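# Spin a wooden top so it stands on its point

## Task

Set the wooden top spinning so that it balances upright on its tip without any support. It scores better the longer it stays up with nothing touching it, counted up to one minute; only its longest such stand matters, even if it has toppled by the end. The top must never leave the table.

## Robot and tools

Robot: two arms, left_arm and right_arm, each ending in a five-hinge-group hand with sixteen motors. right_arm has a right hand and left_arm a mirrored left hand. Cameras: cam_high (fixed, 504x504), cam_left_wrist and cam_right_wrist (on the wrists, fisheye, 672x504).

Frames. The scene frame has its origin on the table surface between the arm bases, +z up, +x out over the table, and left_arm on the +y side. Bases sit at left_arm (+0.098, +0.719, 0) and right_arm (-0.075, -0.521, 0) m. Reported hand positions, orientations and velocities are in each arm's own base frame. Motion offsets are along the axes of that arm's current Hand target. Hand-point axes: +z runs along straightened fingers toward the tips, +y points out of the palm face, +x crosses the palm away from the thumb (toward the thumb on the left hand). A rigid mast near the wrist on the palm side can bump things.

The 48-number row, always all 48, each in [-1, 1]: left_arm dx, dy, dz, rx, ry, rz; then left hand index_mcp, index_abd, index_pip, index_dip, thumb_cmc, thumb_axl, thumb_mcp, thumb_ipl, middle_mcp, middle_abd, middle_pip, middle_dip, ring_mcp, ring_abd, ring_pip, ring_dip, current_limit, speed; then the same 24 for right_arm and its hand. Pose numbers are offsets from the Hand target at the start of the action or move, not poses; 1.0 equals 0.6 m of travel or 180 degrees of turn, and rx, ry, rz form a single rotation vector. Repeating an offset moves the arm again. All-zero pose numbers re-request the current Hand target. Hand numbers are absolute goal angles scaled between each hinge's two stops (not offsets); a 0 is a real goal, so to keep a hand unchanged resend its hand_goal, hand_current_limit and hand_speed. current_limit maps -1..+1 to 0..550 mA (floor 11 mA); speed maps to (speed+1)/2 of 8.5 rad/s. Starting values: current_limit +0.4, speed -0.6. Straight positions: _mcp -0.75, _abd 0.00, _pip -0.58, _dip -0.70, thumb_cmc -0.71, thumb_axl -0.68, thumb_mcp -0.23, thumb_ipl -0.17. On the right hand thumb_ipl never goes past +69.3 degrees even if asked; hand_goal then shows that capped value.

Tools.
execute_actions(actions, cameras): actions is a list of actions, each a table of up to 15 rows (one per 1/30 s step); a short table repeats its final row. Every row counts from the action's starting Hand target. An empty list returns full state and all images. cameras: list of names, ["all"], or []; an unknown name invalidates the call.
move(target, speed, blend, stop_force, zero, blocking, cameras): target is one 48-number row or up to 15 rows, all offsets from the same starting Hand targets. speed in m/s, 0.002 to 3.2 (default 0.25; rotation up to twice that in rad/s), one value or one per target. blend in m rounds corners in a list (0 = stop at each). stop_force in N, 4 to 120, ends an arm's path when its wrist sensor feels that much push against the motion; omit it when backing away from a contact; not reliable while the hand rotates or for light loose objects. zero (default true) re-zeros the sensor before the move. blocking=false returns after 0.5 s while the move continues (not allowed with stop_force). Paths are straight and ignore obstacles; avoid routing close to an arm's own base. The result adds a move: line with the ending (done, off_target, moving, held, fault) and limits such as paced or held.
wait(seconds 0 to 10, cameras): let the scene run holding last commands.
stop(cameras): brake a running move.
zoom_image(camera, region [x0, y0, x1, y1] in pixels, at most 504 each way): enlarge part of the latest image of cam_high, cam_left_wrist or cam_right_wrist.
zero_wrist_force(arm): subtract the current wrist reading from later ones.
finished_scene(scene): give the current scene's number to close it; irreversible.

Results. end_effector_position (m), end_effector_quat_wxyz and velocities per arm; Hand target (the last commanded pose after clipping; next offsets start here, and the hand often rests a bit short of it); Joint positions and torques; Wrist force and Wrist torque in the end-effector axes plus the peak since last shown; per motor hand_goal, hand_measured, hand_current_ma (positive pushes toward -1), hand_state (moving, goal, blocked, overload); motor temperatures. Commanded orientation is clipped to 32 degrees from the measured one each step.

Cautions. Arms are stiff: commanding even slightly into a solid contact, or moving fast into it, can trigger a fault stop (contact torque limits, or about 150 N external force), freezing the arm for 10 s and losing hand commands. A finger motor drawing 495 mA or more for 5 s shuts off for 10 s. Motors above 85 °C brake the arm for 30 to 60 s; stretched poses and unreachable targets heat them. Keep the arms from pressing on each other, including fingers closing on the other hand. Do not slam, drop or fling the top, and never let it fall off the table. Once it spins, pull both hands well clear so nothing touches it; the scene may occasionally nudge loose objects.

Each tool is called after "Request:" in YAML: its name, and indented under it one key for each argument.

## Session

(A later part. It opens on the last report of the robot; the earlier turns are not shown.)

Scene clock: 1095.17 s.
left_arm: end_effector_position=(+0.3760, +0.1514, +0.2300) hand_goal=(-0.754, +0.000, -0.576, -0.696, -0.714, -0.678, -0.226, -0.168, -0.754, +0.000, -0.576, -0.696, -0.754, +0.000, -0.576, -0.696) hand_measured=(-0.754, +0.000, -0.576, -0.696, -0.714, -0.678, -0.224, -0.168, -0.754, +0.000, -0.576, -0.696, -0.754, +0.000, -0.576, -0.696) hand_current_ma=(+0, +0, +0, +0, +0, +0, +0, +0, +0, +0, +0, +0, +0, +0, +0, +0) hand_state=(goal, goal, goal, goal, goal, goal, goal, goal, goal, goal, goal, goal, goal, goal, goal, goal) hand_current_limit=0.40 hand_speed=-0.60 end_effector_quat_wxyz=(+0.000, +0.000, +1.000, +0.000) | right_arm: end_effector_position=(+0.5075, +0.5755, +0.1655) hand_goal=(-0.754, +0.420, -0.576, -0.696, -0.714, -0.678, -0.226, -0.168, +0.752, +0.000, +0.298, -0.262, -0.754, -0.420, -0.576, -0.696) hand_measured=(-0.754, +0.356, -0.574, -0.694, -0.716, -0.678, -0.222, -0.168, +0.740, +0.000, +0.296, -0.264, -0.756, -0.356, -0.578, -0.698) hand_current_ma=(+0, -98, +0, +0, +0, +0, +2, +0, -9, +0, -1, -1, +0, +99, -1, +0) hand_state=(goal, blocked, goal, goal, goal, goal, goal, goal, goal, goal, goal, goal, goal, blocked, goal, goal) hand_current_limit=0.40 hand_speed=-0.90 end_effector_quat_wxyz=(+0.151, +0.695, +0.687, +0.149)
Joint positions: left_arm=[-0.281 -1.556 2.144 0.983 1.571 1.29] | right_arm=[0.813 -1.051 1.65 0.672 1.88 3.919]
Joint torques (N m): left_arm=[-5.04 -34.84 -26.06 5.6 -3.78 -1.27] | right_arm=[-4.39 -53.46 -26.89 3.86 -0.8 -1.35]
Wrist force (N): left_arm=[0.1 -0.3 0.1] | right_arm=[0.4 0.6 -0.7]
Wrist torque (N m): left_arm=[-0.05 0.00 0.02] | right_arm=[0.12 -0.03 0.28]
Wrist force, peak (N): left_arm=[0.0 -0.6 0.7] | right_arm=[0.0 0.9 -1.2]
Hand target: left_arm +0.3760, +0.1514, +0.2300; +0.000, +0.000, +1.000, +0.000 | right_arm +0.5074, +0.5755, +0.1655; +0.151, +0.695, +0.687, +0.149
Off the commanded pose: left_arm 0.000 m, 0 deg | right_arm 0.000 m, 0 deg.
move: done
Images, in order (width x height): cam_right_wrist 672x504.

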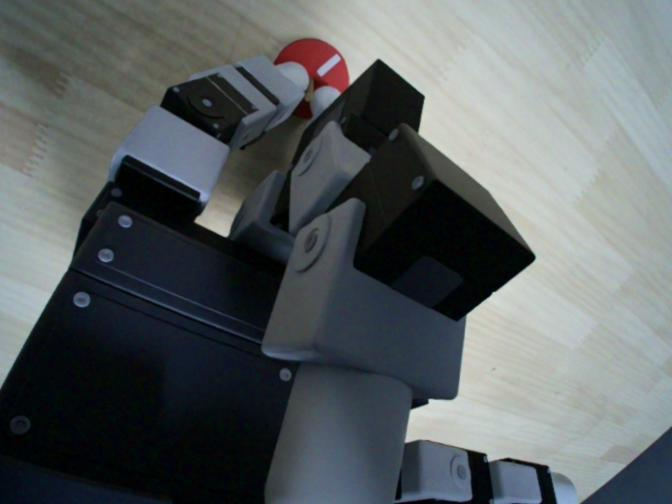

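Request:
move:
  target:
    - [0,0,0,0,0,0,-0.754,0,-0.576,-0.696,-0.714,-0.678,-0.226,-0.168,-0.754,0,-0.576,-0.696,-0.754,0,-0.576,-0.696,0.4,-0.6,0,0,0,0,0,0,-0.754,0.45,-0.576,-0.696,-0.714,-0.678,-0.226,-0.168,0.753,0,0.299,-0.261,-0.754,-0.45,-0.576,-0.696,0.4,-0.9]
    - [0,0,0,0,0,0,-0.754,0,-0.576,-0.696,-0.714,-0.678,-0.226,-0.168,-0.754,0,-0.576,-0.696,-0.754,0,-0.576,-0.696,0.4,-0.6,0,0.0276,-0.0607,0,0,0,-0.754,0.45,-0.576,-0.696,-0.714,-0.678,-0.226,-0.168,0.753,0,0.299,-0.261,-0.754,-0.45,-0.576,-0.696,0.4,-0.9]
    - [0,0,0,0,0,0,-0.754,0,-0.576,-0.696,-0.714,-0.678,-0.226,-0.168,-0.754,0,-0.576,-0.696,-0.754,0,-0.576,-0.696,0.4,-0.6,0,0.0803,-0.0114,0.1083,0,0,-0.754,0.45,-0.576,-0.696,-0.714,-0.678,-0.226,-0.168,0.753,0,0.299,-0.261,-0.754,-0.45,-0.576,-0.696,0.4,-0.9]
    - [0,0,0,0,0,0,-0.754,0,-0.576,-0.696,-0.714,-0.678,-0.226,-0.168,-0.754,0,-0.576,-0.696,-0.754,0,-0.576,-0.696,0.4,-0.6,0,0.0562,0.0417,0.1083,0,0,-0.754,0.45,-0.576,-0.696,-0.714,-0.678,-0.226,-0.168,0.753,0,0.299,-0.261,-0.754,-0.45,-0.576,-0.696,0.4,-0.9]
  speed: 0.06
  cameras: ["cam_right_wrist"]

Request:
zoom_image:
  camera: "cam_right_wrist"
  region: [260, 30, 360, 130]

Request:
move:
  target: [0,0,0,0,0,0,-0.754,0,-0.576,-0.696,-0.714,-0.678,-0.226,-0.168,-0.754,0,-0.576,-0.696,-0.754,0,-0.576,-0.696,0.4,-0.6,0,0,0,0,0,0,-0.781,0.45,-0.576,-0.696,-0.714,-0.678,-0.226,-0.168,0.753,0,0.299,-0.261,-0.727,-0.45,-0.576,-0.696,0.4,-0.95]
  cameras: ["cam_right_wrist"]

Request:
zoom_image:
  camera: "cam_right_wrist"
  region: [260, 30, 360, 130]

Scene clock: 1124.83 s.
left_arm: end_effector_position=(+0.3760, +0.1514, +0.2300) hand_goal=(-0.754, +0.000, -0.576, -0.696, -0.714, -0.678, -0.226, -0.168, -0.754, +0.000, -0.576, -0.696, -0.754, +0.000, -0.576, -0.696) hand_measured=(-0.754, +0.000, -0.576, -0.696, -0.714, -0.678, -0.224, -0.168, -0.754, +0.000, -0.576, -0.696, -0.754, +0.000, -0.576, -0.696) hand_current_ma=(+0, +0, +0, +0, +0, +0, +0, +0, +0, +0, +0, +0, +0, +0, +0, +0) hand_state=(goal, goal, goal, goal, goal, goal, goal, goal, goal, goal, goal, goal, goal, goal, goal, goal) hand_current_limit=0.40 hand_speed=-0.60 end_effector_quat_wxyz=(+0.000, +0.000, +1.000, +0.000) | right_arm: end_effector_position=(+0.5484, +0.5750, +0.1564) hand_goal=(-0.754, +0.450, -0.576, -0.696, -0.714, -0.678, -0.226, -0.168, +0.752, +0.000, +0.298, -0.262, -0.754, -0.450, -0.576, -0.696) hand_measured=(-0.756, +0.358, -0.574, -0.694, -0.716, -0.678, -0.222, -0.168, +0.740, +0.000, +0.296, -0.264, -0.756, -0.358, -0.578, -0.698) hand_current_ma=(+0, -173, +0, +0, +0, +0, +2, +0, -9, +0, -1, -1, +0, +173, -1, +0) hand_state=(goal, blocked, goal, goal, goal, goal, goal, goal, goal, goal, goal, goal, goal, blocked, goal, goal) hand_current_limit=0.40 hand_speed=-0.90 end_effector_quat_wxyz=(+0.031, +0.710, +0.703, +0.030) end_effector_velocity=(+0.000, +0.000, +0.003) end_effector_angular_velocity=(+0.000, +0.001, +0.000)
Joint positions: left_arm=[-0.281 -1.556 2.144 0.983 1.571 1.29] | right_arm=[0.698 -0.968 1.486 0.988 1.627 3.849]
Joint velocities: left_arm=[within noise] | right_arm=[0 -0.003 -0.003 0.006 0 0]
Joint torques (N m): left_arm=[-2.34 -36.89 -25.87 5.37 -3.87 -1.08] | right_arm=[22.41 -91.19 -38.9 6.22 2.6 3.16]
Wrist force (N): left_arm=[-0.3 -0.3 0.5] | right_arm=[-0.2 0.5 -0.7]
Wrist torque (N m): left_arm=[-0.08 0.06 -0.01] | right_arm=[0.23 0.05 0.24]
Wrist force, peak (N): left_arm=[-0.2 -0.6 0.8] | right_arm=[0.0 0.3 -1.7]
Hand target: left_arm +0.3760, +0.1514, +0.2300; +0.000, +0.000, +1.000, +0.000 | right_arm +0.5485, +0.5751, +0.1567; +0.031, +0.710, +0.703, +0.030
Off the commanded pose: left_arm 0.000 m, 0 deg | right_arm 0.000 m, 0 deg.
move: done
Images, in order (width x height): cam_right_wrist 672x504.

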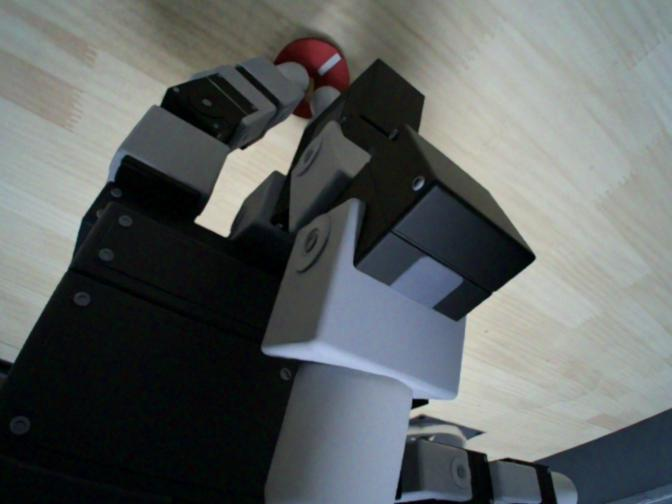

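Scaled by 5.040 from the camera's 672x504 image, which has a finer 960x720 frame.

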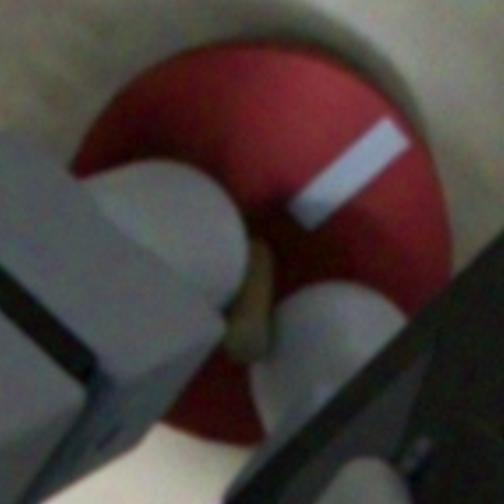

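Scene clock: 1125.43 s.
left_arm: end_effector_position=(+0.3760, +0.1514, +0.2300) hand_goal=(-0.754, +0.000, -0.576, -0.696, -0.714, -0.678, -0.226, -0.168, -0.754, +0.000, -0.576, -0.696, -0.754, +0.000, -0.576, -0.696) hand_measured=(-0.754, +0.000, -0.576, -0.696, -0.714, -0.678, -0.224, -0.168, -0.754, +0.000, -0.576, -0.696, -0.754, +0.000, -0.576, -0.696) hand_current_ma=(+0, +0, +0, +0, +0, +0, +0, +0, +0, +0, +0, +0, +0, +0, +0, +0) hand_state=(goal, goal, goal, goal, goal, goal, goal, goal, goal, goal, goal, goal, goal, goal, goal, goal) hand_current_limit=0.40 hand_speed=-0.60 end_effector_quat_wxyz=(+0.000, +0.000, +1.000, +0.000) | right_arm: end_effector_position=(+0.5485, +0.5751, +0.1567) hand_goal=(-0.782, +0.450, -0.576, -0.696, -0.714, -0.678, -0.226, -0.168, +0.752, +0.000, +0.298, -0.262, -0.728, -0.450, -0.576, -0.696) hand_measured=(-0.800, +0.412, -0.588, -0.702, -0.716, -0.678, -0.222, -0.168, +0.740, +0.000, +0.296, -0.264, -0.706, -0.382, -0.564, -0.690) hand_current_ma=(-18, -44, -10, -2, +0, +0, +2, +0, -9, +0, -1, -1, +24, +109, +10, +3) hand_state=(goal, blocked, goal, goal, goal, goal, goal, goal, goal, goal, goal, goal, blocked, blocked, goal, goal) hand_current_limit=0.40 hand_speed=-0.95 end_effector_quat_wxyz=(+0.031, +0.710, +0.703, +0.030)
Joint positions: left_arm=[-0.281 -1.556 2.144 0.983 1.571 1.29] | right_arm=[0.698 -0.968 1.486 0.988 1.627 3.849]
Joint torques (N m): left_arm=[-2.57 -36.48 -24.81 5.22 -3.49 -1.1] | right_arm=[24.62 -91.73 -38.1 6.73 2.44 3.17]
Wrist force (N): left_arm=[-0.1 -0.2 0.2] | right_arm=[-0.5 0.5 -0.6]
Wrist torque (N m): left_arm=[-0.05 0.03 0.00] | right_arm=[0.22 0.09 0.21]
Wrist force, peak (N): left_arm=[-0.4 -0.6 0.5] | right_arm=[-0.3 0.4 -1.1]
Hand target: left_arm +0.3760, +0.1514, +0.2300; +0.000, +0.000, +1.000, +0.000 | right_arm +0.5485, +0.5751, +0.1567; +0.031, +0.710, +0.703, +0.030
Off the commanded pose: left_arm 0.000 m, 0 deg | right_arm 0.000 m, 0 deg.
move: done
Images, in order (width x height): cam_right_wrist 672x504.

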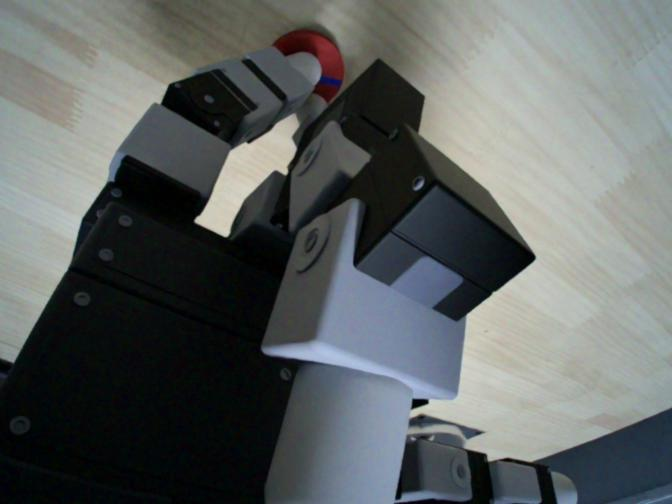

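Scaled by 5.040 from the camera's 672x504 image, which has a finer 960x720 frame.

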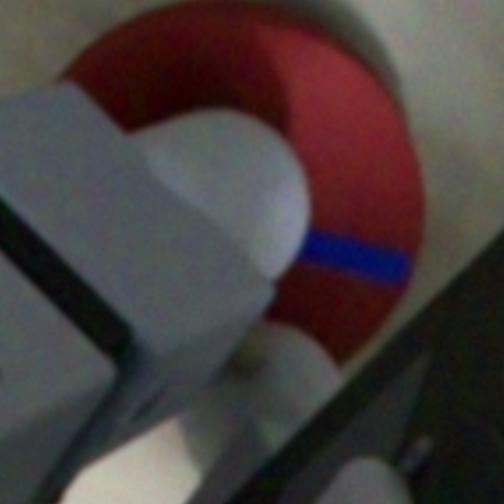

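Request:
zoom_image:
  camera: "cam_right_wrist"
  region: [285, 75, 335, 125]

Scaled by 10.080 from the camera's 672x504 image, which has a finer 960x720 frame.

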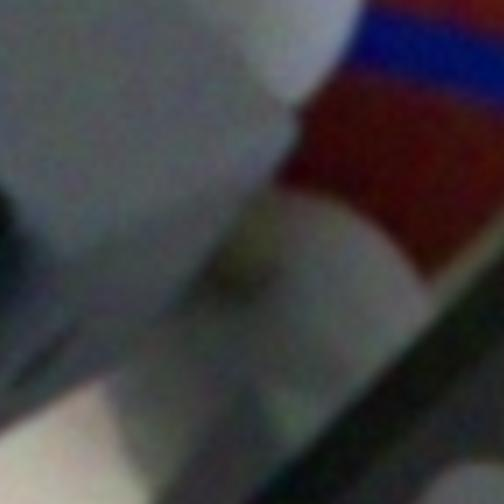

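Request:
move:
  target:
    - [0,0,0,0,0,0,-0.754,0,-0.576,-0.696,-0.714,-0.678,-0.226,-0.168,-0.754,0,-0.576,-0.696,-0.754,0,-0.576,-0.696,0.4,-0.6,0,0,0,0,0,0,-0.754,0.28,-0.576,-0.696,-0.714,-0.678,-0.226,-0.168,0.753,0,0.299,-0.261,-0.754,-0.28,-0.576,-0.696,0.4,-0.85]
    - [0,0,0,0,0,0,-0.754,0,-0.576,-0.696,-0.714,-0.678,-0.226,-0.168,-0.754,0,-0.576,-0.696,-0.754,0,-0.576,-0.696,0.4,-0.6,0,0.0087,-0.0996,-0.0278,0,0,-0.754,0.28,-0.576,-0.696,-0.714,-0.678,-0.226,-0.168,0.753,0,0.299,-0.261,-0.754,-0.28,-0.576,-0.696,0.4,-0.7]
  speed: 0.1
  cameras: ["cam_right_wrist"]

Request:
zoom_image:
  camera: "cam_right_wrist"
  region: [230, 0, 430, 150]

Scene clock: 1192.63 s.
left_arm: end_effector_position=(+0.3760, +0.1514, +0.2300) hand_goal=(-0.754, +0.000, -0.576, -0.696, -0.714, -0.678, -0.226, -0.168, -0.754, +0.000, -0.576, -0.696, -0.754, +0.000, -0.576, -0.696) hand_measured=(-0.754, +0.000, -0.576, -0.696, -0.714, -0.678, -0.224, -0.168, -0.754, +0.000, -0.576, -0.696, -0.754, +0.000, -0.576, -0.696) hand_current_ma=(+0, +0, +0, +0, +0, +0, +0, +0, +0, +0, +0, +0, +0, +0, +0, +0) hand_state=(goal, goal, goal, goal, goal, goal, goal, goal, goal, goal, goal, goal, goal, goal, goal, goal) hand_current_limit=0.40 hand_speed=-0.60 end_effector_quat_wxyz=(+0.000, +0.000, +1.000, +0.000) | right_arm: end_effector_position=(+0.5485, +0.5751, +0.2167) hand_goal=(-0.754, +0.280, -0.576, -0.696, -0.714, -0.678, -0.226, -0.168, +0.752, +0.000, +0.298, -0.262, -0.754, -0.280, -0.576, -0.696) hand_measured=(-0.756, +0.282, -0.578, -0.700, -0.716, -0.678, -0.222, -0.168, +0.740, +0.000, +0.296, -0.264, -0.752, -0.282, -0.574, -0.694) hand_current_ma=(-1, +0, -1, -1, +0, +0, +2, +0, -9, +0, -1, -1, +1, +0, +1, +1) hand_state=(goal, goal, goal, goal, goal, goal, goal, goal, goal, goal, goal, goal, goal, goal, goal, goal) hand_current_limit=0.40 hand_speed=-0.70 end_effector_quat_wxyz=(+0.062, +0.708, +0.701, +0.061)
Joint positions: left_arm=[-0.281 -1.556 2.144 0.983 1.571 1.29] | right_arm=[0.717 -1.031 1.475 0.996 1.686 3.862]
Joint torques (N m): left_arm=[-3.07 -35.01 -26.47 5.57 -3.87 -1.21] | right_arm=[-19.02 -56.36 -24.95 0.28 -1.91 -3.16]
Wrist force (N): left_arm=[-0.3 -0.2 0.4] | right_arm=[-0.4 0.9 -1.0]
Wrist torque (N m): left_arm=[-0.06 0.05 -0.01] | right_arm=[0.25 0.07 -0.10]
Wrist force, peak (N): left_arm=[-0.4 -0.8 0.4] | right_arm=[-0.5 0.4 -2.1]
Hand target: left_arm +0.3760, +0.1514, +0.2300; +0.000, +0.000, +1.000, +0.000 | right_arm +0.5485, +0.5751, +0.2167; +0.062, +0.708, +0.701, +0.061
Off the commanded pose: left_arm 0.000 m, 0 deg | right_arm 0.000 m, 0 deg.
move: done
Images, in order (width x height): cam_right_wrist 672x504.

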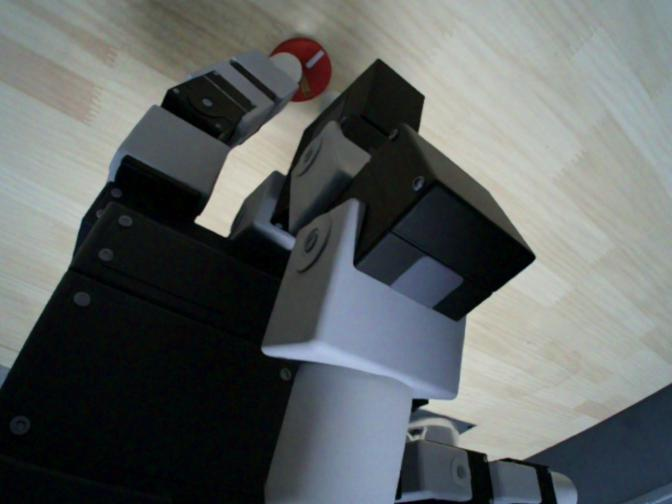

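Scaled by 2.520 from the camera's 672x504 image, which has a finer 960x720 frame.

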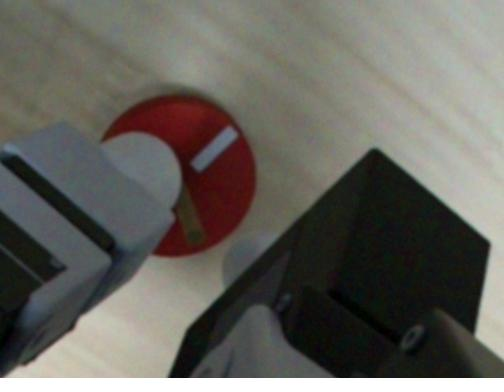

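Request:
move:
  target: [0,0,0,0,0,0,-0.754,0,-0.576,-0.696,-0.714,-0.678,-0.226,-0.168,-0.754,0,-0.576,-0.696,-0.754,0,-0.576,-0.696,0.4,-0.6,-0.081,-0.0378,0.0335,0.0031,0.0878,0,-0.754,0.28,-0.576,-0.696,-0.714,-0.678,-0.226,-0.168,0.753,0,0.299,-0.261,-0.754,-0.28,-0.576,-0.696,0.4,-0.7]
  speed: 0.1
  cameras: ["cam_right_wrist"]

Request:
zoom_image:
  camera: "cam_right_wrist"
  region: [260, 0, 360, 100]

Scene clock: 1232.37 s.
left_arm: end_effector_position=(+0.3760, +0.1514, +0.2300) hand_goal=(-0.754, +0.000, -0.576, -0.696, -0.714, -0.678, -0.226, -0.168, -0.754, +0.000, -0.576, -0.696, -0.754, +0.000, -0.576, -0.696) hand_measured=(-0.754, +0.000, -0.576, -0.696, -0.714, -0.678, -0.224, -0.168, -0.754, +0.000, -0.576, -0.696, -0.754, +0.000, -0.576, -0.696) hand_current_ma=(+0, +0, +0, +0, +0, +0, +0, +0, +0, +0, +0, +0, +0, +0, +0, +0) hand_state=(goal, goal, goal, goal, goal, goal, goal, goal, goal, goal, goal, goal, goal, goal, goal, goal) hand_current_limit=0.40 hand_speed=-0.60 end_effector_quat_wxyz=(+0.000, +0.000, +1.000, +0.000) | right_arm: end_effector_position=(+0.5292, +0.5266, +0.1931) hand_goal=(-0.754, +0.280, -0.576, -0.696, -0.714, -0.678, -0.226, -0.168, +0.752, +0.000, +0.298, -0.262, -0.754, -0.280, -0.576, -0.696) hand_measured=(-0.756, +0.280, -0.578, -0.700, -0.716, -0.678, -0.222, -0.168, +0.740, +0.000, +0.296, -0.264, -0.752, -0.282, -0.574, -0.694) hand_current_ma=(-1, +0, -1, -1, +0, +0, +2, +0, -9, +0, -1, -1, +1, +0, +1, +1) hand_state=(goal, goal, goal, goal, goal, goal, goal, goal, goal, goal, goal, goal, goal, goal, goal, goal) hand_current_limit=0.40 hand_speed=-0.70 end_effector_quat_wxyz=(-0.038, +0.694, +0.703, +0.154)
Joint positions: left_arm=[-0.281 -1.556 2.144 0.983 1.571 1.29] | right_arm=[0.593 -1.185 1.726 0.739 1.436 3.741]
Joint torques (N m): left_arm=[-3.58 -35.7 -24.86 5.08 -3.74 -1.01] | right_arm=[20.94 -48.38 -30.02 4.23 -0.54 3.71]
Wrist force (N): left_arm=[-0.3 -0.3 0.3] | right_arm=[0.5 0.0 -0.4]
Wrist torque (N m): left_arm=[-0.06 0.05 -0.01] | right_arm=[0.10 0.00 0.03]
Wrist force, peak (N): left_arm=[-0.2 -0.5 0.8] | right_arm=[-0.5 1.2 -1.2]
Hand target: left_arm +0.3760, +0.1514, +0.2300; +0.000, +0.000, +1.000, +0.000 | right_arm +0.5291, +0.5267, +0.1930; -0.038, +0.694, +0.703, +0.154
Off the commanded pose: left_arm 0.000 m, 0 deg | right_arm 0.000 m, 0 deg.
move: done
Images, in order (width x height): cam_right_wrist 672x504.

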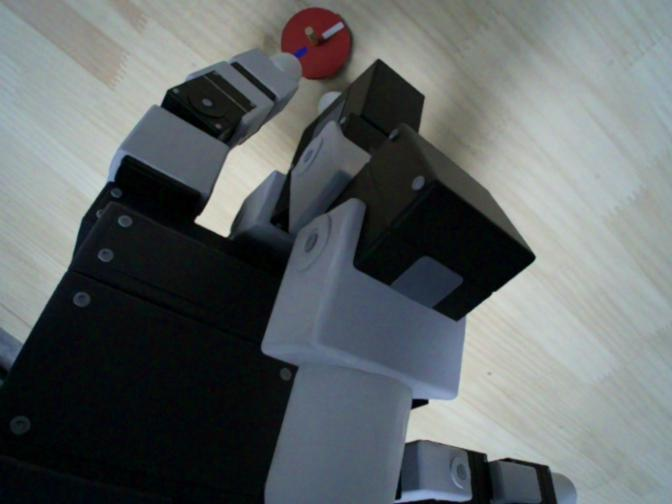

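Scaled by 5.040 from the camera's 672x504 image, which has a finer 960x720 frame.

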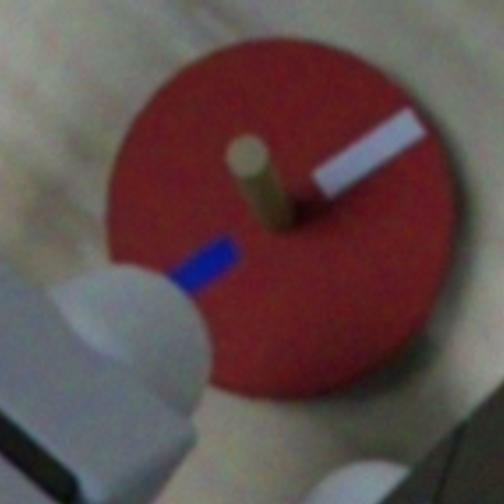

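Request:
move:
  target: [0,0,0,0,0,0,-0.754,0,-0.576,-0.696,-0.714,-0.678,-0.226,-0.168,-0.754,0,-0.576,-0.696,-0.754,0,-0.576,-0.696,0.4,-0.6,0.1107,0.11,0.086,0.1351,-0.1317,0,-0.754,0.28,-0.576,-0.696,-0.714,-0.678,-0.226,-0.168,0.753,0,0.299,-0.261,-0.754,-0.28,-0.576,-0.696,0.4,-0.7]
  speed: 0.15
  cameras: ["cam_right_wrist"]

Request:
zoom_image:
  camera: "cam_right_wrist"
  region: [260, 0, 360, 100]

Scene clock: 1254.70 s.
left_arm: end_effector_position=(+0.3760, +0.1514, +0.2300) hand_goal=(-0.754, +0.000, -0.576, -0.696, -0.714, -0.678, -0.226, -0.168, -0.754, +0.000, -0.576, -0.696, -0.754, +0.000, -0.576, -0.696) hand_measured=(-0.754, +0.000, -0.576, -0.696, -0.714, -0.678, -0.224, -0.168, -0.754, +0.000, -0.576, -0.696, -0.754, +0.000, -0.576, -0.696) hand_current_ma=(+0, +0, +0, +0, +0, +0, +0, +0, +0, +0, +0, +0, +0, +0, +0, +0) hand_state=(goal, goal, goal, goal, goal, goal, goal, goal, goal, goal, goal, goal, goal, goal, goal, goal) hand_current_limit=0.40 hand_speed=-0.60 end_effector_quat_wxyz=(+0.000, +0.000, +1.000, +0.000) | right_arm: end_effector_position=(+0.6000, +0.6041, +0.1725) hand_goal=(-0.754, +0.280, -0.576, -0.696, -0.714, -0.678, -0.226, -0.168, +0.752, +0.000, +0.298, -0.262, -0.754, -0.280, -0.576, -0.696) hand_measured=(-0.752, +0.280, -0.578, -0.698, -0.714, -0.678, -0.222, -0.168, +0.740, +0.000, +0.296, -0.264, -0.752, -0.282, -0.574, -0.694) hand_current_ma=(+0, +0, +0, -1, +0, +0, +2, +0, -9, +0, -1, -1, +1, +0, +1, +1) hand_state=(goal, goal, goal, goal, goal, goal, goal, goal, goal, goal, goal, goal, goal, goal, goal, goal) hand_current_limit=0.40 hand_speed=-0.70 end_effector_quat_wxyz=(-0.039, +0.687, +0.712, -0.141)
Joint positions: left_arm=[-0.281 -1.556 2.144 0.983 1.571 1.29] | right_arm=[0.653 -0.76 1.137 1.485 1.537 3.753]
Joint torques (N m): left_arm=[-2.45 -35.42 -27.16 5.38 -3.96 -1.09] | right_arm=[-14.47 -83.81 -39.71 7.35 -2.47 0.48]
Wrist force (N): left_arm=[-0.1 -0.3 0.4] | right_arm=[-0.2 -0.1 -0.6]
Wrist torque (N m): left_arm=[-0.08 0.04 0.00] | right_arm=[0.20 0.01 -0.10]
Wrist force, peak (N): left_arm=[0.1 -0.7 0.8] | right_arm=[0.8 0.2 -1.3]
Hand target: left_arm +0.3760, +0.1514, +0.2300; +0.000, +0.000, +1.000, +0.000 | right_arm +0.6001, +0.6040, +0.1726; -0.039, +0.687, +0.712, -0.141
Off the commanded pose: left_arm 0.000 m, 0 deg | right_arm 0.000 m, 0 deg.
move: done
Images, in order (width x height): cam_right_wrist 672x504.

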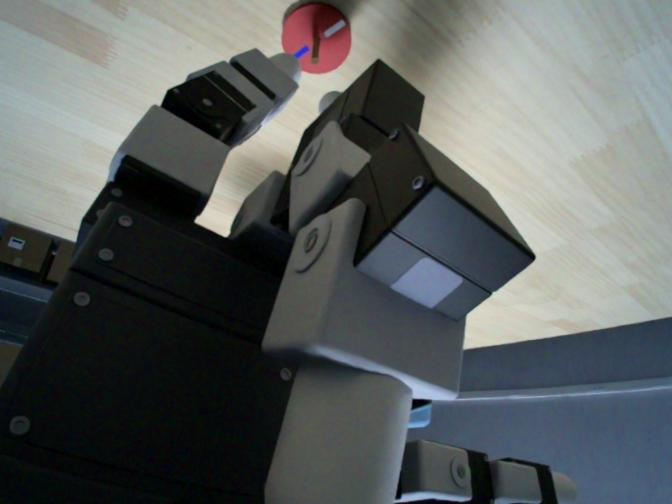

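Scaled by 5.040 from the camera's 672x504 image, which has a finer 960x720 frame.

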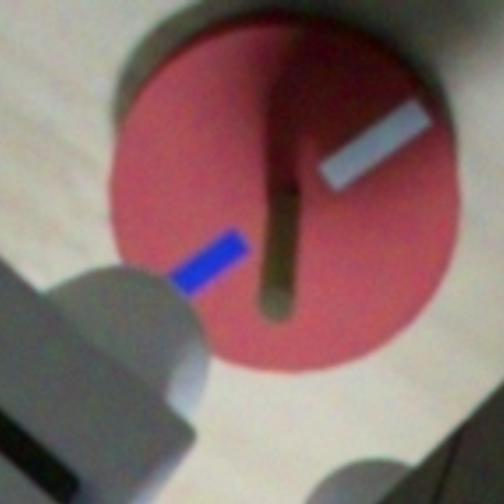

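Request:
move:
  target:
    - [0,0,0,0,0,0,-0.754,0,-0.576,-0.696,-0.714,-0.678,-0.226,-0.168,-0.754,0,-0.576,-0.696,-0.754,0,-0.576,-0.696,0.4,-0.6,-0.0132,-0.0127,-0.0023,-0.026,0.0255,0,-0.754,0.28,-0.576,-0.696,-0.714,-0.678,-0.226,-0.168,0.753,0,0.299,-0.261,-0.754,-0.28,-0.576,-0.696,0.4,-0.7]
    - [0,0,0,0,0,0,-0.754,0,-0.576,-0.696,-0.714,-0.678,-0.226,-0.168,-0.754,0,-0.576,-0.696,-0.754,0,-0.576,-0.696,0.4,-0.6,-0.0072,-0.0065,0.0722,-0.026,0.0255,0,-0.754,0.28,-0.576,-0.696,-0.714,-0.678,-0.226,-0.168,0.753,0,0.299,-0.261,-0.754,-0.28,-0.576,-0.696,0.4,-0.7]
  speed: 0.06
  cameras: ["cam_right_wrist"]

Request:
zoom_image:
  camera: "cam_right_wrist"
  region: [260, 30, 360, 130]

Scene clock: 1278.57 s.
left_arm: end_effector_position=(+0.3760, +0.1514, +0.2300) hand_goal=(-0.754, +0.000, -0.576, -0.696, -0.714, -0.678, -0.226, -0.168, -0.754, +0.000, -0.576, -0.696, -0.754, +0.000, -0.576, -0.696) hand_measured=(-0.754, +0.000, -0.576, -0.696, -0.714, -0.678, -0.224, -0.168, -0.754, +0.000, -0.576, -0.696, -0.754, +0.000, -0.576, -0.696) hand_current_ma=(+0, +0, +0, +0, +0, +0, +0, +0, +0, +0, +0, +0, +0, +0, +0, +0) hand_state=(goal, goal, goal, goal, goal, goal, goal, goal, goal, goal, goal, goal, goal, goal, goal, goal) hand_current_limit=0.40 hand_speed=-0.60 end_effector_quat_wxyz=(+0.000, +0.000, +1.000, +0.000) | right_arm: end_effector_position=(+0.5858, +0.5932, +0.1324) hand_goal=(-0.754, +0.280, -0.576, -0.696, -0.714, -0.678, -0.226, -0.168, +0.752, +0.000, +0.298, -0.262, -0.754, -0.280, -0.576, -0.696) hand_measured=(-0.752, +0.280, -0.578, -0.698, -0.714, -0.678, -0.222, -0.168, +0.740, +0.000, +0.296, -0.264, -0.752, -0.282, -0.574, -0.694) hand_current_ma=(+0, +0, +0, -1, +0, +0, +2, +0, -9, +0, -1, -1, +1, +0, +1, +1) hand_state=(goal, goal, goal, goal, goal, goal, goal, goal, goal, goal, goal, goal, goal, goal, goal, goal) hand_current_limit=0.40 hand_speed=-0.70 end_effector_quat_wxyz=(-0.039, +0.693, +0.715, -0.084) end_effector_velocity=(+0.000, +0.000, +0.002) end_effector_angular_velocity=(-0.002, +0.003, +0.001)
Joint positions: left_arm=[-0.281 -1.556 2.144 0.983 1.571 1.29] | right_arm=[0.648 -0.811 1.28 1.28 1.52 3.753]
Joint velocities: left_arm=[within noise] | right_arm=[0 0 -0.003 0.006 0 0]
Joint torques (N m): left_arm=[-3.62 -36.15 -26.73 5.61 -3.69 -1.57] | right_arm=[17.62 -105.51 -38.45 7.11 -2.22 3.09]
Wrist force (N): left_arm=[-0.2 -0.5 0.3] | right_arm=[0.3 -0.3 -1.0]
Wrist torque (N m): left_arm=[-0.09 0.05 0.00] | right_arm=[0.19 -0.03 -0.06]
Wrist force, peak (N): left_arm=[-0.2 -1.0 0.4] | right_arm=[-0.3 -0.7 -1.6]
Hand target: left_arm +0.3760, +0.1514, +0.2300; +0.000, +0.000, +1.000, +0.000 | right_arm +0.5859, +0.5932, +0.1327; -0.039, +0.693, +0.715, -0.084
Off the commanded pose: left_arm 0.000 m, 0 deg | right_arm 0.000 m, 0 deg.
move: done
Images, in order (width x height): cam_right_wrist 672x504.

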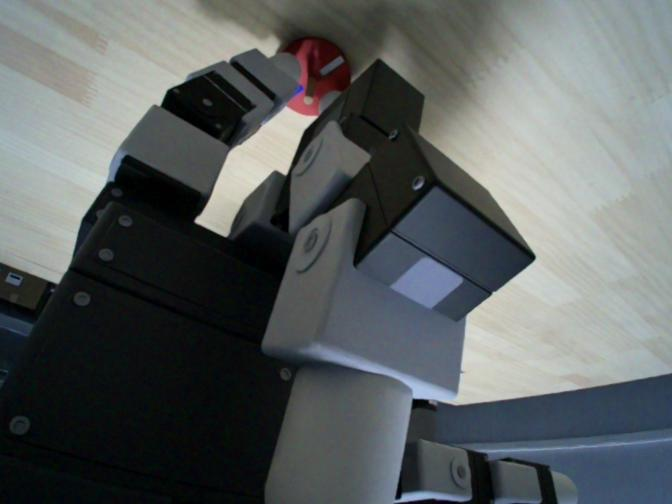

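Scaled by 5.040 from the camera's 672x504 image, which has a finer 960x720 frame.

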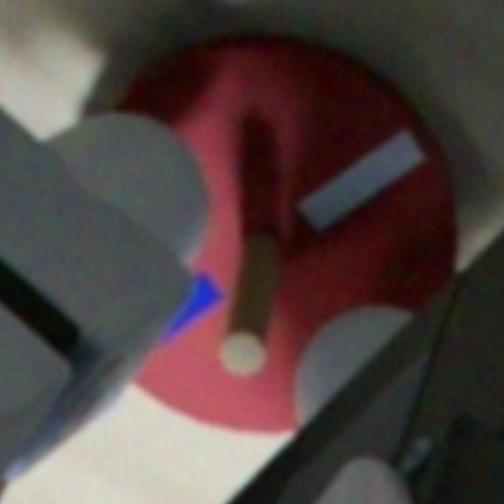

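Request:
move:
  target: [0,0,0,0,0,0,-0.754,0,-0.576,-0.696,-0.714,-0.678,-0.226,-0.168,-0.754,0,-0.576,-0.696,-0.754,0,-0.576,-0.696,0.4,-0.6,0,0,0,0,0,0,-0.754,0.42,-0.576,-0.696,-0.714,-0.678,-0.226,-0.168,0.753,0,0.299,-0.261,-0.754,-0.42,-0.576,-0.696,0.4,-0.9]
  speed: 0.06
  cameras: ["cam_right_wrist"]

Request:
zoom_image:
  camera: "cam_right_wrist"
  region: [260, 30, 360, 130]

Scene clock: 1286.47 s.
left_arm: end_effector_position=(+0.3760, +0.1514, +0.2300) hand_goal=(-0.754, +0.000, -0.576, -0.696, -0.714, -0.678, -0.226, -0.168, -0.754, +0.000, -0.576, -0.696, -0.754, +0.000, -0.576, -0.696) hand_measured=(-0.754, +0.000, -0.576, -0.696, -0.714, -0.678, -0.224, -0.168, -0.754, +0.000, -0.576, -0.696, -0.754, +0.000, -0.576, -0.696) hand_current_ma=(+0, +0, +0, +0, +0, +0, +0, +0, +0, +0, +0, +0, +0, +0, +0, +0) hand_state=(goal, goal, goal, goal, goal, goal, goal, goal, goal, goal, goal, goal, goal, goal, goal, goal) hand_current_limit=0.40 hand_speed=-0.60 end_effector_quat_wxyz=(+0.000, +0.000, +1.000, +0.000) | right_arm: end_effector_position=(+0.5859, +0.5932, +0.1327) hand_goal=(-0.754, +0.420, -0.576, -0.696, -0.714, -0.678, -0.226, -0.168, +0.752, +0.000, +0.298, -0.262, -0.754, -0.420, -0.576, -0.696) hand_measured=(-0.752, +0.360, -0.578, -0.698, -0.714, -0.678, -0.222, -0.168, +0.740, +0.000, +0.296, -0.264, -0.752, -0.358, -0.574, -0.694) hand_current_ma=(+0, -88, +0, -1, +0, +0, +2, +0, -9, +0, -1, -1, +1, +91, +1, +1) hand_state=(goal, blocked, goal, goal, goal, goal, goal, goal, goal, goal, goal, goal, goal, blocked, goal, goal) hand_current_limit=0.40 hand_speed=-0.90 end_effector_quat_wxyz=(-0.039, +0.693, +0.715, -0.084)
Joint positions: left_arm=[-0.281 -1.556 2.144 0.983 1.571 1.29] | right_arm=[0.648 -0.812 1.28 1.281 1.52 3.753]
Joint torques (N m): left_arm=[-5.03 -35.43 -26.22 4.75 -3.86 -1.03] | right_arm=[-17.55 -100.7 -38.97 7.26 0.98 -2.6]
Wrist force (N): left_arm=[-0.2 -0.2 0.3] | right_arm=[0.1 -0.2 -0.9]
Wrist torque (N m): left_arm=[-0.06 0.05 -0.01] | right_arm=[0.20 -0.01 -0.08]
Wrist force, peak (N): left_arm=[-0.1 -0.7 0.7] | right_arm=[0.2 -0.7 -1.1]
Hand target: left_arm +0.3760, +0.1514, +0.2300; +0.000, +0.000, +1.000, +0.000 | right_arm +0.5859, +0.5932, +0.1327; -0.039, +0.693, +0.715, -0.084
Off the commanded pose: left_arm 0.000 m, 0 deg | right_arm 0.000 m, 0 deg.
move: done
Images, in order (width x height): cam_right_wrist 672x504.

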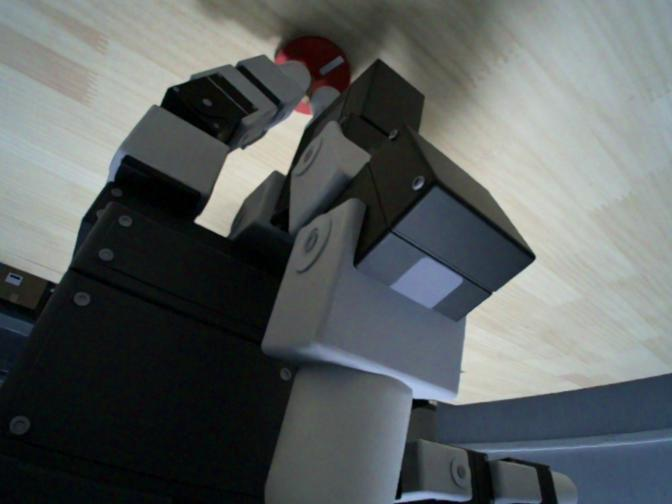

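Scaled by 5.040 from the camera's 672x504 image, which has a finer 960x720 frame.

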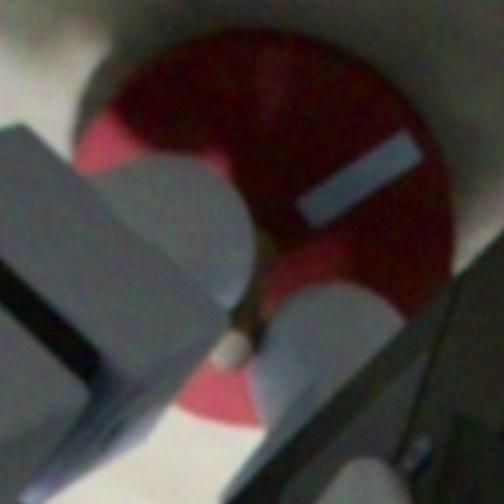

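Request:
move:
  target:
    - [0,0,0,0,0,0,-0.754,0,-0.576,-0.696,-0.714,-0.678,-0.226,-0.168,-0.754,0,-0.576,-0.696,-0.754,0,-0.576,-0.696,0.4,-0.6,0,0,0,0,0,0,-0.754,0.44,-0.576,-0.696,-0.714,-0.678,-0.226,-0.168,0.753,0,0.299,-0.261,-0.754,-0.44,-0.576,-0.696,0.4,-0.9]
    - [0,0,0,0,0,0,-0.754,0,-0.576,-0.696,-0.714,-0.678,-0.226,-0.168,-0.754,0,-0.576,-0.696,-0.754,0,-0.576,-0.696,0.4,-0.6,-0.0035,-0.0102,-0.0573,0,0,0,-0.754,0.44,-0.576,-0.696,-0.714,-0.678,-0.226,-0.168,0.753,0,0.299,-0.261,-0.754,-0.44,-0.576,-0.696,0.4,-0.9]
    - [0,0,0,0,0,0,-0.754,0,-0.576,-0.696,-0.714,-0.678,-0.226,-0.168,-0.754,0,-0.576,-0.696,-0.754,0,-0.576,-0.696,0.4,-0.6,-0.0293,-0.0633,-0.075,-0.0923,0.0453,-0.0023,-0.754,0.44,-0.576,-0.696,-0.714,-0.678,-0.226,-0.168,0.753,0,0.299,-0.261,-0.754,-0.44,-0.576,-0.696,0.4,-0.9]
    - [0,0,0,0,0,0,-0.754,0,-0.576,-0.696,-0.714,-0.678,-0.226,-0.168,-0.754,0,-0.576,-0.696,-0.754,0,-0.576,-0.696,0.4,-0.6,-0.0263,-0.0547,-0.0258,-0.0923,0.0453,-0.0023,-0.754,0.44,-0.576,-0.696,-0.714,-0.678,-0.226,-0.168,0.753,0,0.299,-0.261,-0.754,-0.44,-0.576,-0.696,0.4,-0.9]
  speed: 0.07
  cameras: ["cam_right_wrist"]

Request:
zoom_image:
  camera: "cam_right_wrist"
  region: [260, 30, 360, 130]

Scene clock: 1323.97 s.
left_arm: end_effector_position=(+0.3760, +0.1514, +0.2300) hand_goal=(-0.754, +0.000, -0.576, -0.696, -0.714, -0.678, -0.226, -0.168, -0.754, +0.000, -0.576, -0.696, -0.754, +0.000, -0.576, -0.696) hand_measured=(-0.754, +0.000, -0.576, -0.696, -0.714, -0.678, -0.224, -0.168, -0.754, +0.000, -0.576, -0.696, -0.754, +0.000, -0.576, -0.696) hand_current_ma=(+0, +0, +0, +0, +0, +0, +0, +0, +0, +0, +0, +0, +0, +0, +0, +0) hand_state=(goal, goal, goal, goal, goal, goal, goal, goal, goal, goal, goal, goal, goal, goal, goal, goal) hand_current_limit=0.40 hand_speed=-0.60 end_effector_quat_wxyz=(+0.000, +0.000, +1.000, +0.000) | right_arm: end_effector_position=(+0.5567, +0.5777, +0.1544) hand_goal=(-0.754, +0.440, -0.576, -0.696, -0.714, -0.678, -0.226, -0.168, +0.752, +0.000, +0.298, -0.262, -0.754, -0.440, -0.576, -0.696) hand_measured=(-0.754, +0.362, -0.578, -0.698, -0.714, -0.678, -0.222, -0.168, +0.740, +0.000, +0.296, -0.264, -0.752, -0.360, -0.574, -0.694) hand_current_ma=(+0, -135, +0, -1, +0, +0, +2, +0, -9, +0, -1, -1, +1, +136, +1, +1) hand_state=(goal, blocked, goal, goal, goal, goal, goal, goal, goal, goal, goal, goal, goal, blocked, goal, goal) hand_current_limit=0.40 hand_speed=-0.90 end_effector_quat_wxyz=(+0.011, +0.693, +0.718, +0.069)
Joint positions: left_arm=[-0.281 -1.556 2.144 0.983 1.571 1.29] | right_arm=[0.673 -0.999 1.527 0.901 1.574 3.779]
Joint torques (N m): left_arm=[-4.69 -34.04 -26.04 5.41 -3.5 -1.28] | right_arm=[-15.56 -91.96 -38.34 6.46 -2.48 -2.26]
Motor temperatures (°C): left_arm=[29 40 34 33 36 32] | right_arm=[39 43 29 35 41 31]
Wrist force (N): left_arm=[-0.3 -0.3 0.2] | right_arm=[0.0 0.6 -0.8]
Wrist torque (N m): left_arm=[-0.06 0.06 -0.01] | right_arm=[0.23 0.03 -0.07]
Wrist force, peak (N): left_arm=[-0.3 -0.7 0.7] | right_arm=[0.1 0.5 -1.9]
Hand target: left_arm +0.3760, +0.1514, +0.2300; +0.000, +0.000, +1.000, +0.000 | right_arm +0.5568, +0.5777, +0.1546; +0.011, +0.693, +0.718, +0.070
Off the commanded pose: left_arm 0.000 m, 0 deg | right_arm 0.000 m, 0 deg.
move: done
Images, in order (width x height): cam_right_wrist 672x504.

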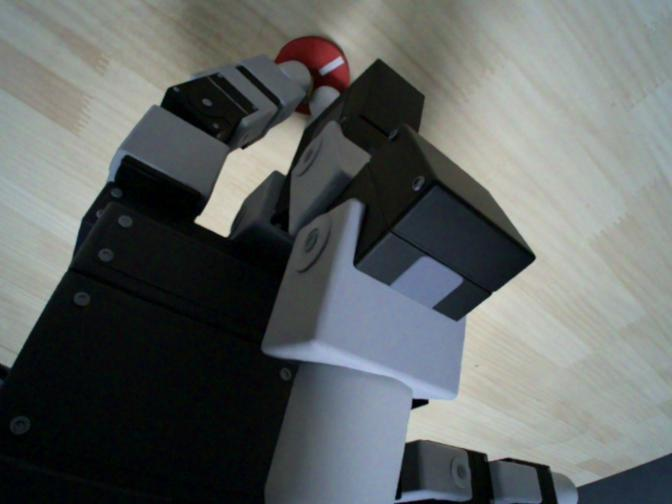

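Scaled by 5.040 from the camera's 672x504 image, which has a finer 960x720 frame.

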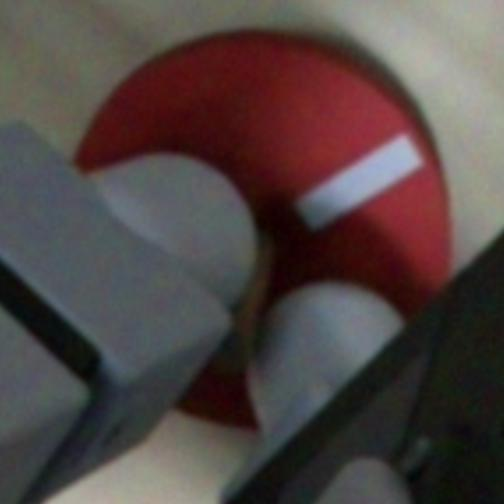

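Request:
execute_actions:
  actions:
    - [[0,0,0,0,0,0,-0.754,0,-0.576,-0.696,-0.714,-0.678,-0.226,-0.168,-0.754,0,-0.576,-0.696,-0.754,0,-0.576,-0.696,0.4,-0.6,0,0,0,0,0,0,-0.342,0.6,-0.576,-0.696,-0.714,-0.678,-0.226,-0.168,0.753,0,0.299,-0.261,-1,-0.6,-0.576,-0.696,1,1],[0,0,0,0,0,0,-0.754,0,-0.576,-0.696,-0.714,-0.678,-0.226,-0.168,-0.754,0,-0.576,-0.696,-0.754,0,-0.576,-0.696,0.4,-0.6,0,0,0,0,0,0,-0.342,0.6,-0.576,-0.696,-0.714,-0.678,-0.226,-0.168,0.753,0,0.299,-0.261,-1,-0.6,-0.576,-0.696,1,1],[0,0,0,0,0,0,-0.754,0,-0.576,-0.696,-0.714,-0.678,-0.226,-0.168,-0.754,0,-0.576,-0.696,-0.754,0,-0.576,-0.696,0.4,-0.6,0,0,0,0,0,0,-0.342,0.6,-0.576,-0.696,-0.714,-0.678,-0.226,-0.168,0.753,0,0.299,-0.261,-1,-0.6,-0.576,-0.696,1,1],[0,0,0,0,0,0,-0.754,0,-0.576,-0.696,-0.714,-0.678,-0.226,-0.168,-0.754,0,-0.576,-0.696,-0.754,0,-0.576,-0.696,0.4,-0.6,0,0,-0.06,0,0,0,-0.342,0.6,-0.576,-0.696,-0.714,-0.678,-0.226,-0.168,0.753,0,0.299,-0.261,-1,-0.6,-0.576,-0.696,1,1]]
  cameras: ["cam_right_wrist"]

Request:
zoom_image:
  camera: "cam_right_wrist"
  region: [230, 0, 430, 150]

Scene clock: 1333.23 s.
left_arm: end_effector_position=(+0.3760, +0.1514, +0.2300) hand_goal=(-0.754, +0.000, -0.576, -0.696, -0.714, -0.678, -0.226, -0.168, -0.754, +0.000, -0.576, -0.696, -0.754, +0.000, -0.576, -0.696) hand_measured=(-0.754, +0.000, -0.576, -0.696, -0.714, -0.678, -0.224, -0.168, -0.754, +0.000, -0.576, -0.696, -0.754, +0.000, -0.576, -0.696) hand_current_ma=(+0, +0, +0, +0, +0, +0, +0, +0, +0, +0, +0, +0, +0, +0, +0, +0) hand_state=(goal, goal, goal, goal, goal, goal, goal, goal, goal, goal, goal, goal, goal, goal, goal, goal) hand_current_limit=0.40 hand_speed=-0.60 end_effector_quat_wxyz=(+0.000, +0.000, +1.000, +0.000) | right_arm: end_effector_position=(+0.5528, +0.5746, +0.1901) hand_goal=(-0.342, +0.600, -0.576, -0.696, -0.714, -0.678, -0.226, -0.168, +0.752, +0.000, +0.298, -0.262, -1.000, -0.600, -0.576, -0.696) hand_measured=(-0.348, +0.594, -0.578, -0.698, -0.714, -0.678, -0.220, -0.168, +0.742, +0.000, +0.296, -0.264, -0.994, -0.594, -0.574, -0.694) hand_current_ma=(-3, -2, -1, -1, +0, +0, +4, +0, -6, +0, -1, -1, +3, +2, +1, +1) hand_state=(goal, goal, goal, goal, goal, goal, goal, goal, goal, goal, goal, goal, goal, goal, goal, goal) hand_current_limit=1.00 hand_speed=1.00 end_effector_quat_wxyz=(+0.011, +0.693, +0.718, +0.070)
Joint positions: left_arm=[-0.281 -1.556 2.144 0.983 1.571 1.29] | right_arm=[0.673 -1.034 1.514 0.95 1.574 3.779]
Joint torques (N m): left_arm=[-2.5 -35.29 -25.31 5.1 -3.81 -1.24] | right_arm=[21.28 -84.73 -34.73 6.36 0.19 3.94]
Wrist force (N): left_arm=[-0.2 -0.5 0.2] | right_arm=[0.4 0.5 -0.4]
Wrist torque (N m): left_arm=[-0.08 0.05 0.00] | right_arm=[0.22 -0.04 -0.06]
Wrist force, peak (N): left_arm=[0.0 -0.7 0.7] | right_arm=[-1.8 -1.3 13.2]
Hand target: left_arm +0.3760, +0.1514, +0.2300; +0.000, +0.000, +1.000, +0.000 | right_arm +0.5528, +0.5746, +0.1902; +0.011, +0.693, +0.718, +0.070
Off the commanded pose: left_arm 0.000 m, 0 deg | right_arm 0.000 m, 0 deg.
Step readings (end_effector_position of left_arm | right_arm):
0: (+0.3760, +0.1514, +0.2300) | (+0.5568, +0.5777, +0.1546)
1: (+0.3760, +0.1514, +0.2300) | (+0.5568, +0.5777, +0.1546)
2: (+0.3760, +0.1514, +0.2300) | (+0.5568, +0.5777, +0.1546)
4: (+0.3760, +0.1514, +0.2300) | (+0.5566, +0.5775, +0.1561)
8: (+0.3760, +0.1514, +0.2300) | (+0.5525, +0.5742, +0.1933)
15: (+0.3760, +0.1514, +0.2300) | (+0.5529, +0.5746, +0.1899)
Images, in order (width x height): cam_right_wrist 672x504.

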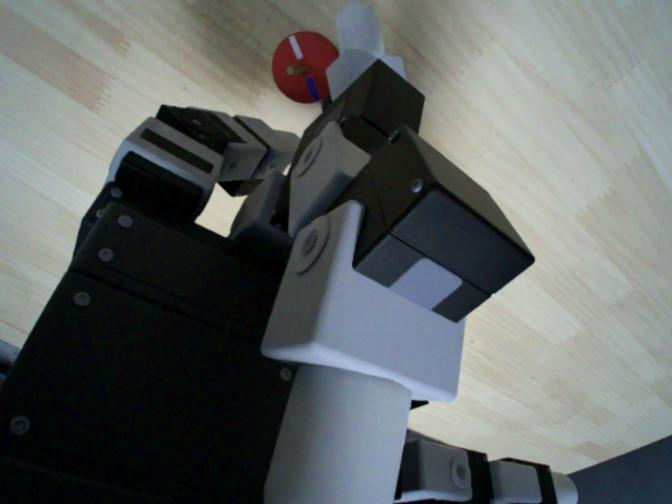

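Scaled by 2.520 from the camera's 672x504 image, which has a finer 960x720 frame.

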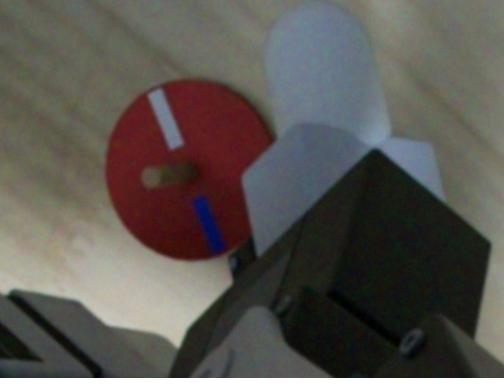

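Request:
wait:
  seconds: 0.1
  cameras: ["cam_right_wrist"]

Request:
zoom_image:
  camera: "cam_right_wrist"
  region: [230, 0, 430, 150]

Scene clock: 1338.00 s.
left_arm: end_effector_position=(+0.3760, +0.1514, +0.2300) hand_goal=(-0.754, +0.000, -0.576, -0.696, -0.714, -0.678, -0.226, -0.168, -0.754, +0.000, -0.576, -0.696, -0.754, +0.000, -0.576, -0.696) hand_measured=(-0.754, +0.000, -0.576, -0.696, -0.714, -0.678, -0.224, -0.168, -0.754, +0.000, -0.576, -0.696, -0.754, +0.000, -0.576, -0.696) hand_current_ma=(+0, +0, +0, +0, +0, +0, +0, +0, +0, +0, +0, +0, +0, +0, +0, +0) hand_state=(goal, goal, goal, goal, goal, goal, goal, goal, goal, goal, goal, goal, goal, goal, goal, goal) hand_current_limit=0.40 hand_speed=-0.60 end_effector_quat_wxyz=(+0.000, +0.000, +1.000, +0.000) | right_arm: end_effector_position=(+0.5528, +0.5746, +0.1902) hand_goal=(-0.342, +0.600, -0.576, -0.696, -0.714, -0.678, -0.226, -0.168, +0.752, +0.000, +0.298, -0.262, -1.000, -0.600, -0.576, -0.696) hand_measured=(-0.348, +0.594, -0.578, -0.698, -0.714, -0.678, -0.220, -0.168, +0.742, +0.000, +0.296, -0.264, -0.994, -0.594, -0.574, -0.694) hand_current_ma=(-3, -2, -1, -1, +0, +0, +4, +0, -6, +0, -1, -1, +3, +2, +1, +1) hand_state=(goal, goal, goal, goal, goal, goal, goal, goal, goal, goal, goal, goal, goal, goal, goal, goal) hand_current_limit=1.00 hand_speed=1.00 end_effector_quat_wxyz=(+0.011, +0.693, +0.718, +0.070)
Joint positions: left_arm=[-0.281 -1.556 2.144 0.983 1.571 1.29] | right_arm=[0.673 -1.034 1.514 0.95 1.574 3.779]
Joint torques (N m): left_arm=[-4.18 -33.52 -25.76 5.08 -3.6 -1.73] | right_arm=[23.24 -87.62 -38.95 6.29 1.34 3.45]
Wrist force (N): left_arm=[-0.1 -0.3 0.6] | right_arm=[0.1 0.2 -0.4]
Wrist torque (N m): left_arm=[-0.09 0.04 0.00] | right_arm=[0.17 0.01 -0.09]
Wrist force, peak (N): left_arm=[-0.6 -0.6 0.6] | right_arm=[0.0 0.0 -1.1]
Hand target: left_arm +0.3760, +0.1514, +0.2300; +0.000, +0.000, +1.000, +0.000 | right_arm +0.5528, +0.5746, +0.1902; +0.011, +0.693, +0.718, +0.070
Off the commanded pose: left_arm 0.000 m, 0 deg | right_arm 0.000 m, 0 deg.
wait: 0.10 s; at rest from the start
Images, in order (width x height): cam_right_wrist 672x504.

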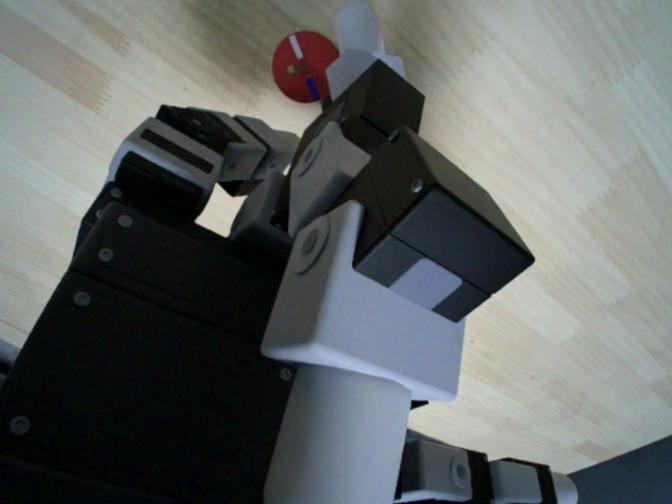

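Scaled by 2.520 from the camera's 672x504 image, which has a finer 960x720 frame.

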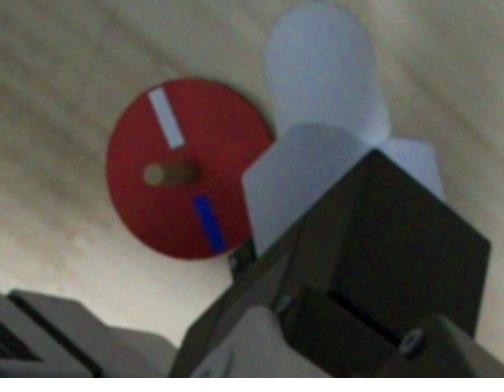

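Request:
move:
  target:
    - [0,0,0,0,0,0,-0.754,0,-0.576,-0.696,-0.714,-0.678,-0.226,-0.168,-0.754,0,-0.576,-0.696,-0.754,0,-0.576,-0.696,0.4,-0.6,0.0054,0.0077,-0.0661,0,0,0,-0.342,0.6,-0.576,-0.696,-0.714,-0.678,-0.226,-0.168,0.753,0,0.299,-0.261,-1,-0.6,-0.576,-0.696,0.4,-0.5]
    - [0,0,0,0,0,0,-0.754,0,-0.576,-0.696,-0.714,-0.678,-0.226,-0.168,-0.754,0,-0.576,-0.696,-0.754,0,-0.576,-0.696,0.4,-0.6,0.0054,0.0077,-0.0662,0,0,0,-0.342,0,-0.576,-0.696,-0.714,-0.678,-0.226,-0.168,0.753,0,0.299,-0.261,-1,0,-0.576,-0.696,0.4,-0.4]
    - [0,0,0,0,0,0,-0.754,0,-0.576,-0.696,-0.714,-0.678,-0.226,-0.168,-0.754,0,-0.576,-0.696,-0.754,0,-0.576,-0.696,0.4,-0.6,0.1117,0.0273,0.0132,0.0555,-0.1267,0,-0.754,0.29,-0.576,-0.696,-0.714,-0.678,-0.226,-0.168,0.753,0,0.299,-0.261,-0.754,-0.29,-0.576,-0.696,0.4,-0.5]
  speed: 0.15
  cameras: ["cam_right_wrist"]

Request:
zoom_image:
  camera: "cam_right_wrist"
  region: [260, 0, 360, 100]

Scene clock: 1548.67 s.
left_arm: end_effector_position=(+0.3760, +0.1514, +0.2300) hand_goal=(-0.754, +0.000, -0.576, -0.696, -0.714, -0.678, -0.226, -0.168, -0.754, +0.000, -0.576, -0.696, -0.754, +0.000, -0.576, -0.696) hand_measured=(-0.754, +0.000, -0.576, -0.696, -0.714, -0.678, -0.224, -0.168, -0.754, +0.000, -0.576, -0.696, -0.754, +0.000, -0.576, -0.696) hand_current_ma=(+0, +0, +0, +0, +0, +0, +0, +0, +0, +0, +0, +0, +0, +0, +0, +0) hand_state=(goal, goal, goal, goal, goal, goal, goal, goal, goal, goal, goal, goal, goal, goal, goal, goal) hand_current_limit=0.40 hand_speed=-0.60 end_effector_quat_wxyz=(+0.000, +0.000, +1.000, +0.000) | right_arm: end_effector_position=(+0.5672, +0.6425, +0.1897) hand_goal=(-0.754, +0.290, -0.576, -0.696, -0.714, -0.678, -0.226, -0.168, +0.752, +0.000, +0.298, -0.262, -0.754, -0.290, -0.576, -0.696) hand_measured=(-0.750, +0.288, -0.578, -0.698, -0.714, -0.678, -0.220, -0.168, +0.742, +0.000, +0.296, -0.264, -0.754, -0.282, -0.574, -0.694) hand_current_ma=(+2, -1, -1, -1, +0, +0, +4, +0, -6, +0, -1, -1, +0, +4, +1, +1) hand_state=(goal, goal, goal, goal, goal, goal, goal, goal, goal, goal, goal, goal, goal, goal, goal, goal) hand_current_limit=0.40 hand_speed=-0.50 end_effector_quat_wxyz=(+0.092, +0.691, +0.705, -0.131)
Joint positions: left_arm=[-0.281 -1.556 2.144 0.983 1.571 1.29] | right_arm=[0.785 -0.737 1.098 1.473 1.756 3.932]
Joint torques (N m): left_arm=[-3.41 -36.32 -25.46 5.62 -4.3 -1.13] | right_arm=[-16.94 -77.96 -39.74 7.2 -1.84 -4.14]
Wrist force (N): left_arm=[-0.3 -0.2 0.5] | right_arm=[0.0 0.3 -1.0]
Wrist torque (N m): left_arm=[-0.07 0.06 -0.01] | right_arm=[0.21 -0.03 0.29]
Wrist force, peak (N): left_arm=[-0.4 -0.8 0.6] | right_arm=[0.2 0.5 -2.1]
Hand target: left_arm +0.3760, +0.1514, +0.2300; +0.000, +0.000, +1.000, +0.000 | right_arm +0.5673, +0.6425, +0.1897; +0.092, +0.691, +0.705, -0.131
Off the commanded pose: left_arm 0.000 m, 0 deg | right_arm 0.000 m, 0 deg.
move: done
Images, in order (width x height): cam_right_wrist 672x504.

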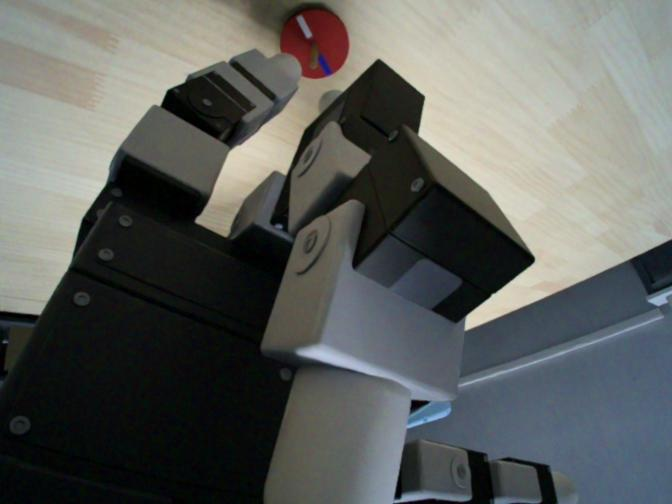

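Scaled by 5.040 from the camera's 672x504 image, which has a finer 960x720 frame.

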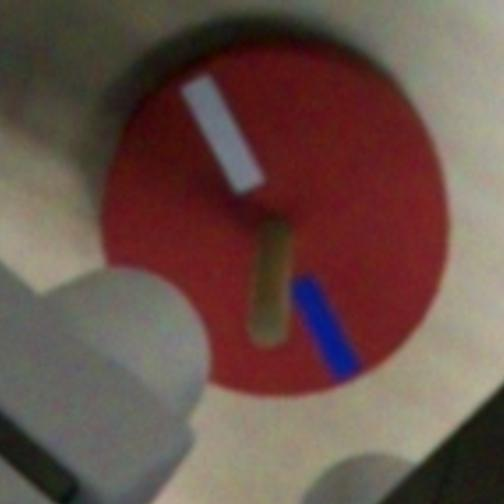

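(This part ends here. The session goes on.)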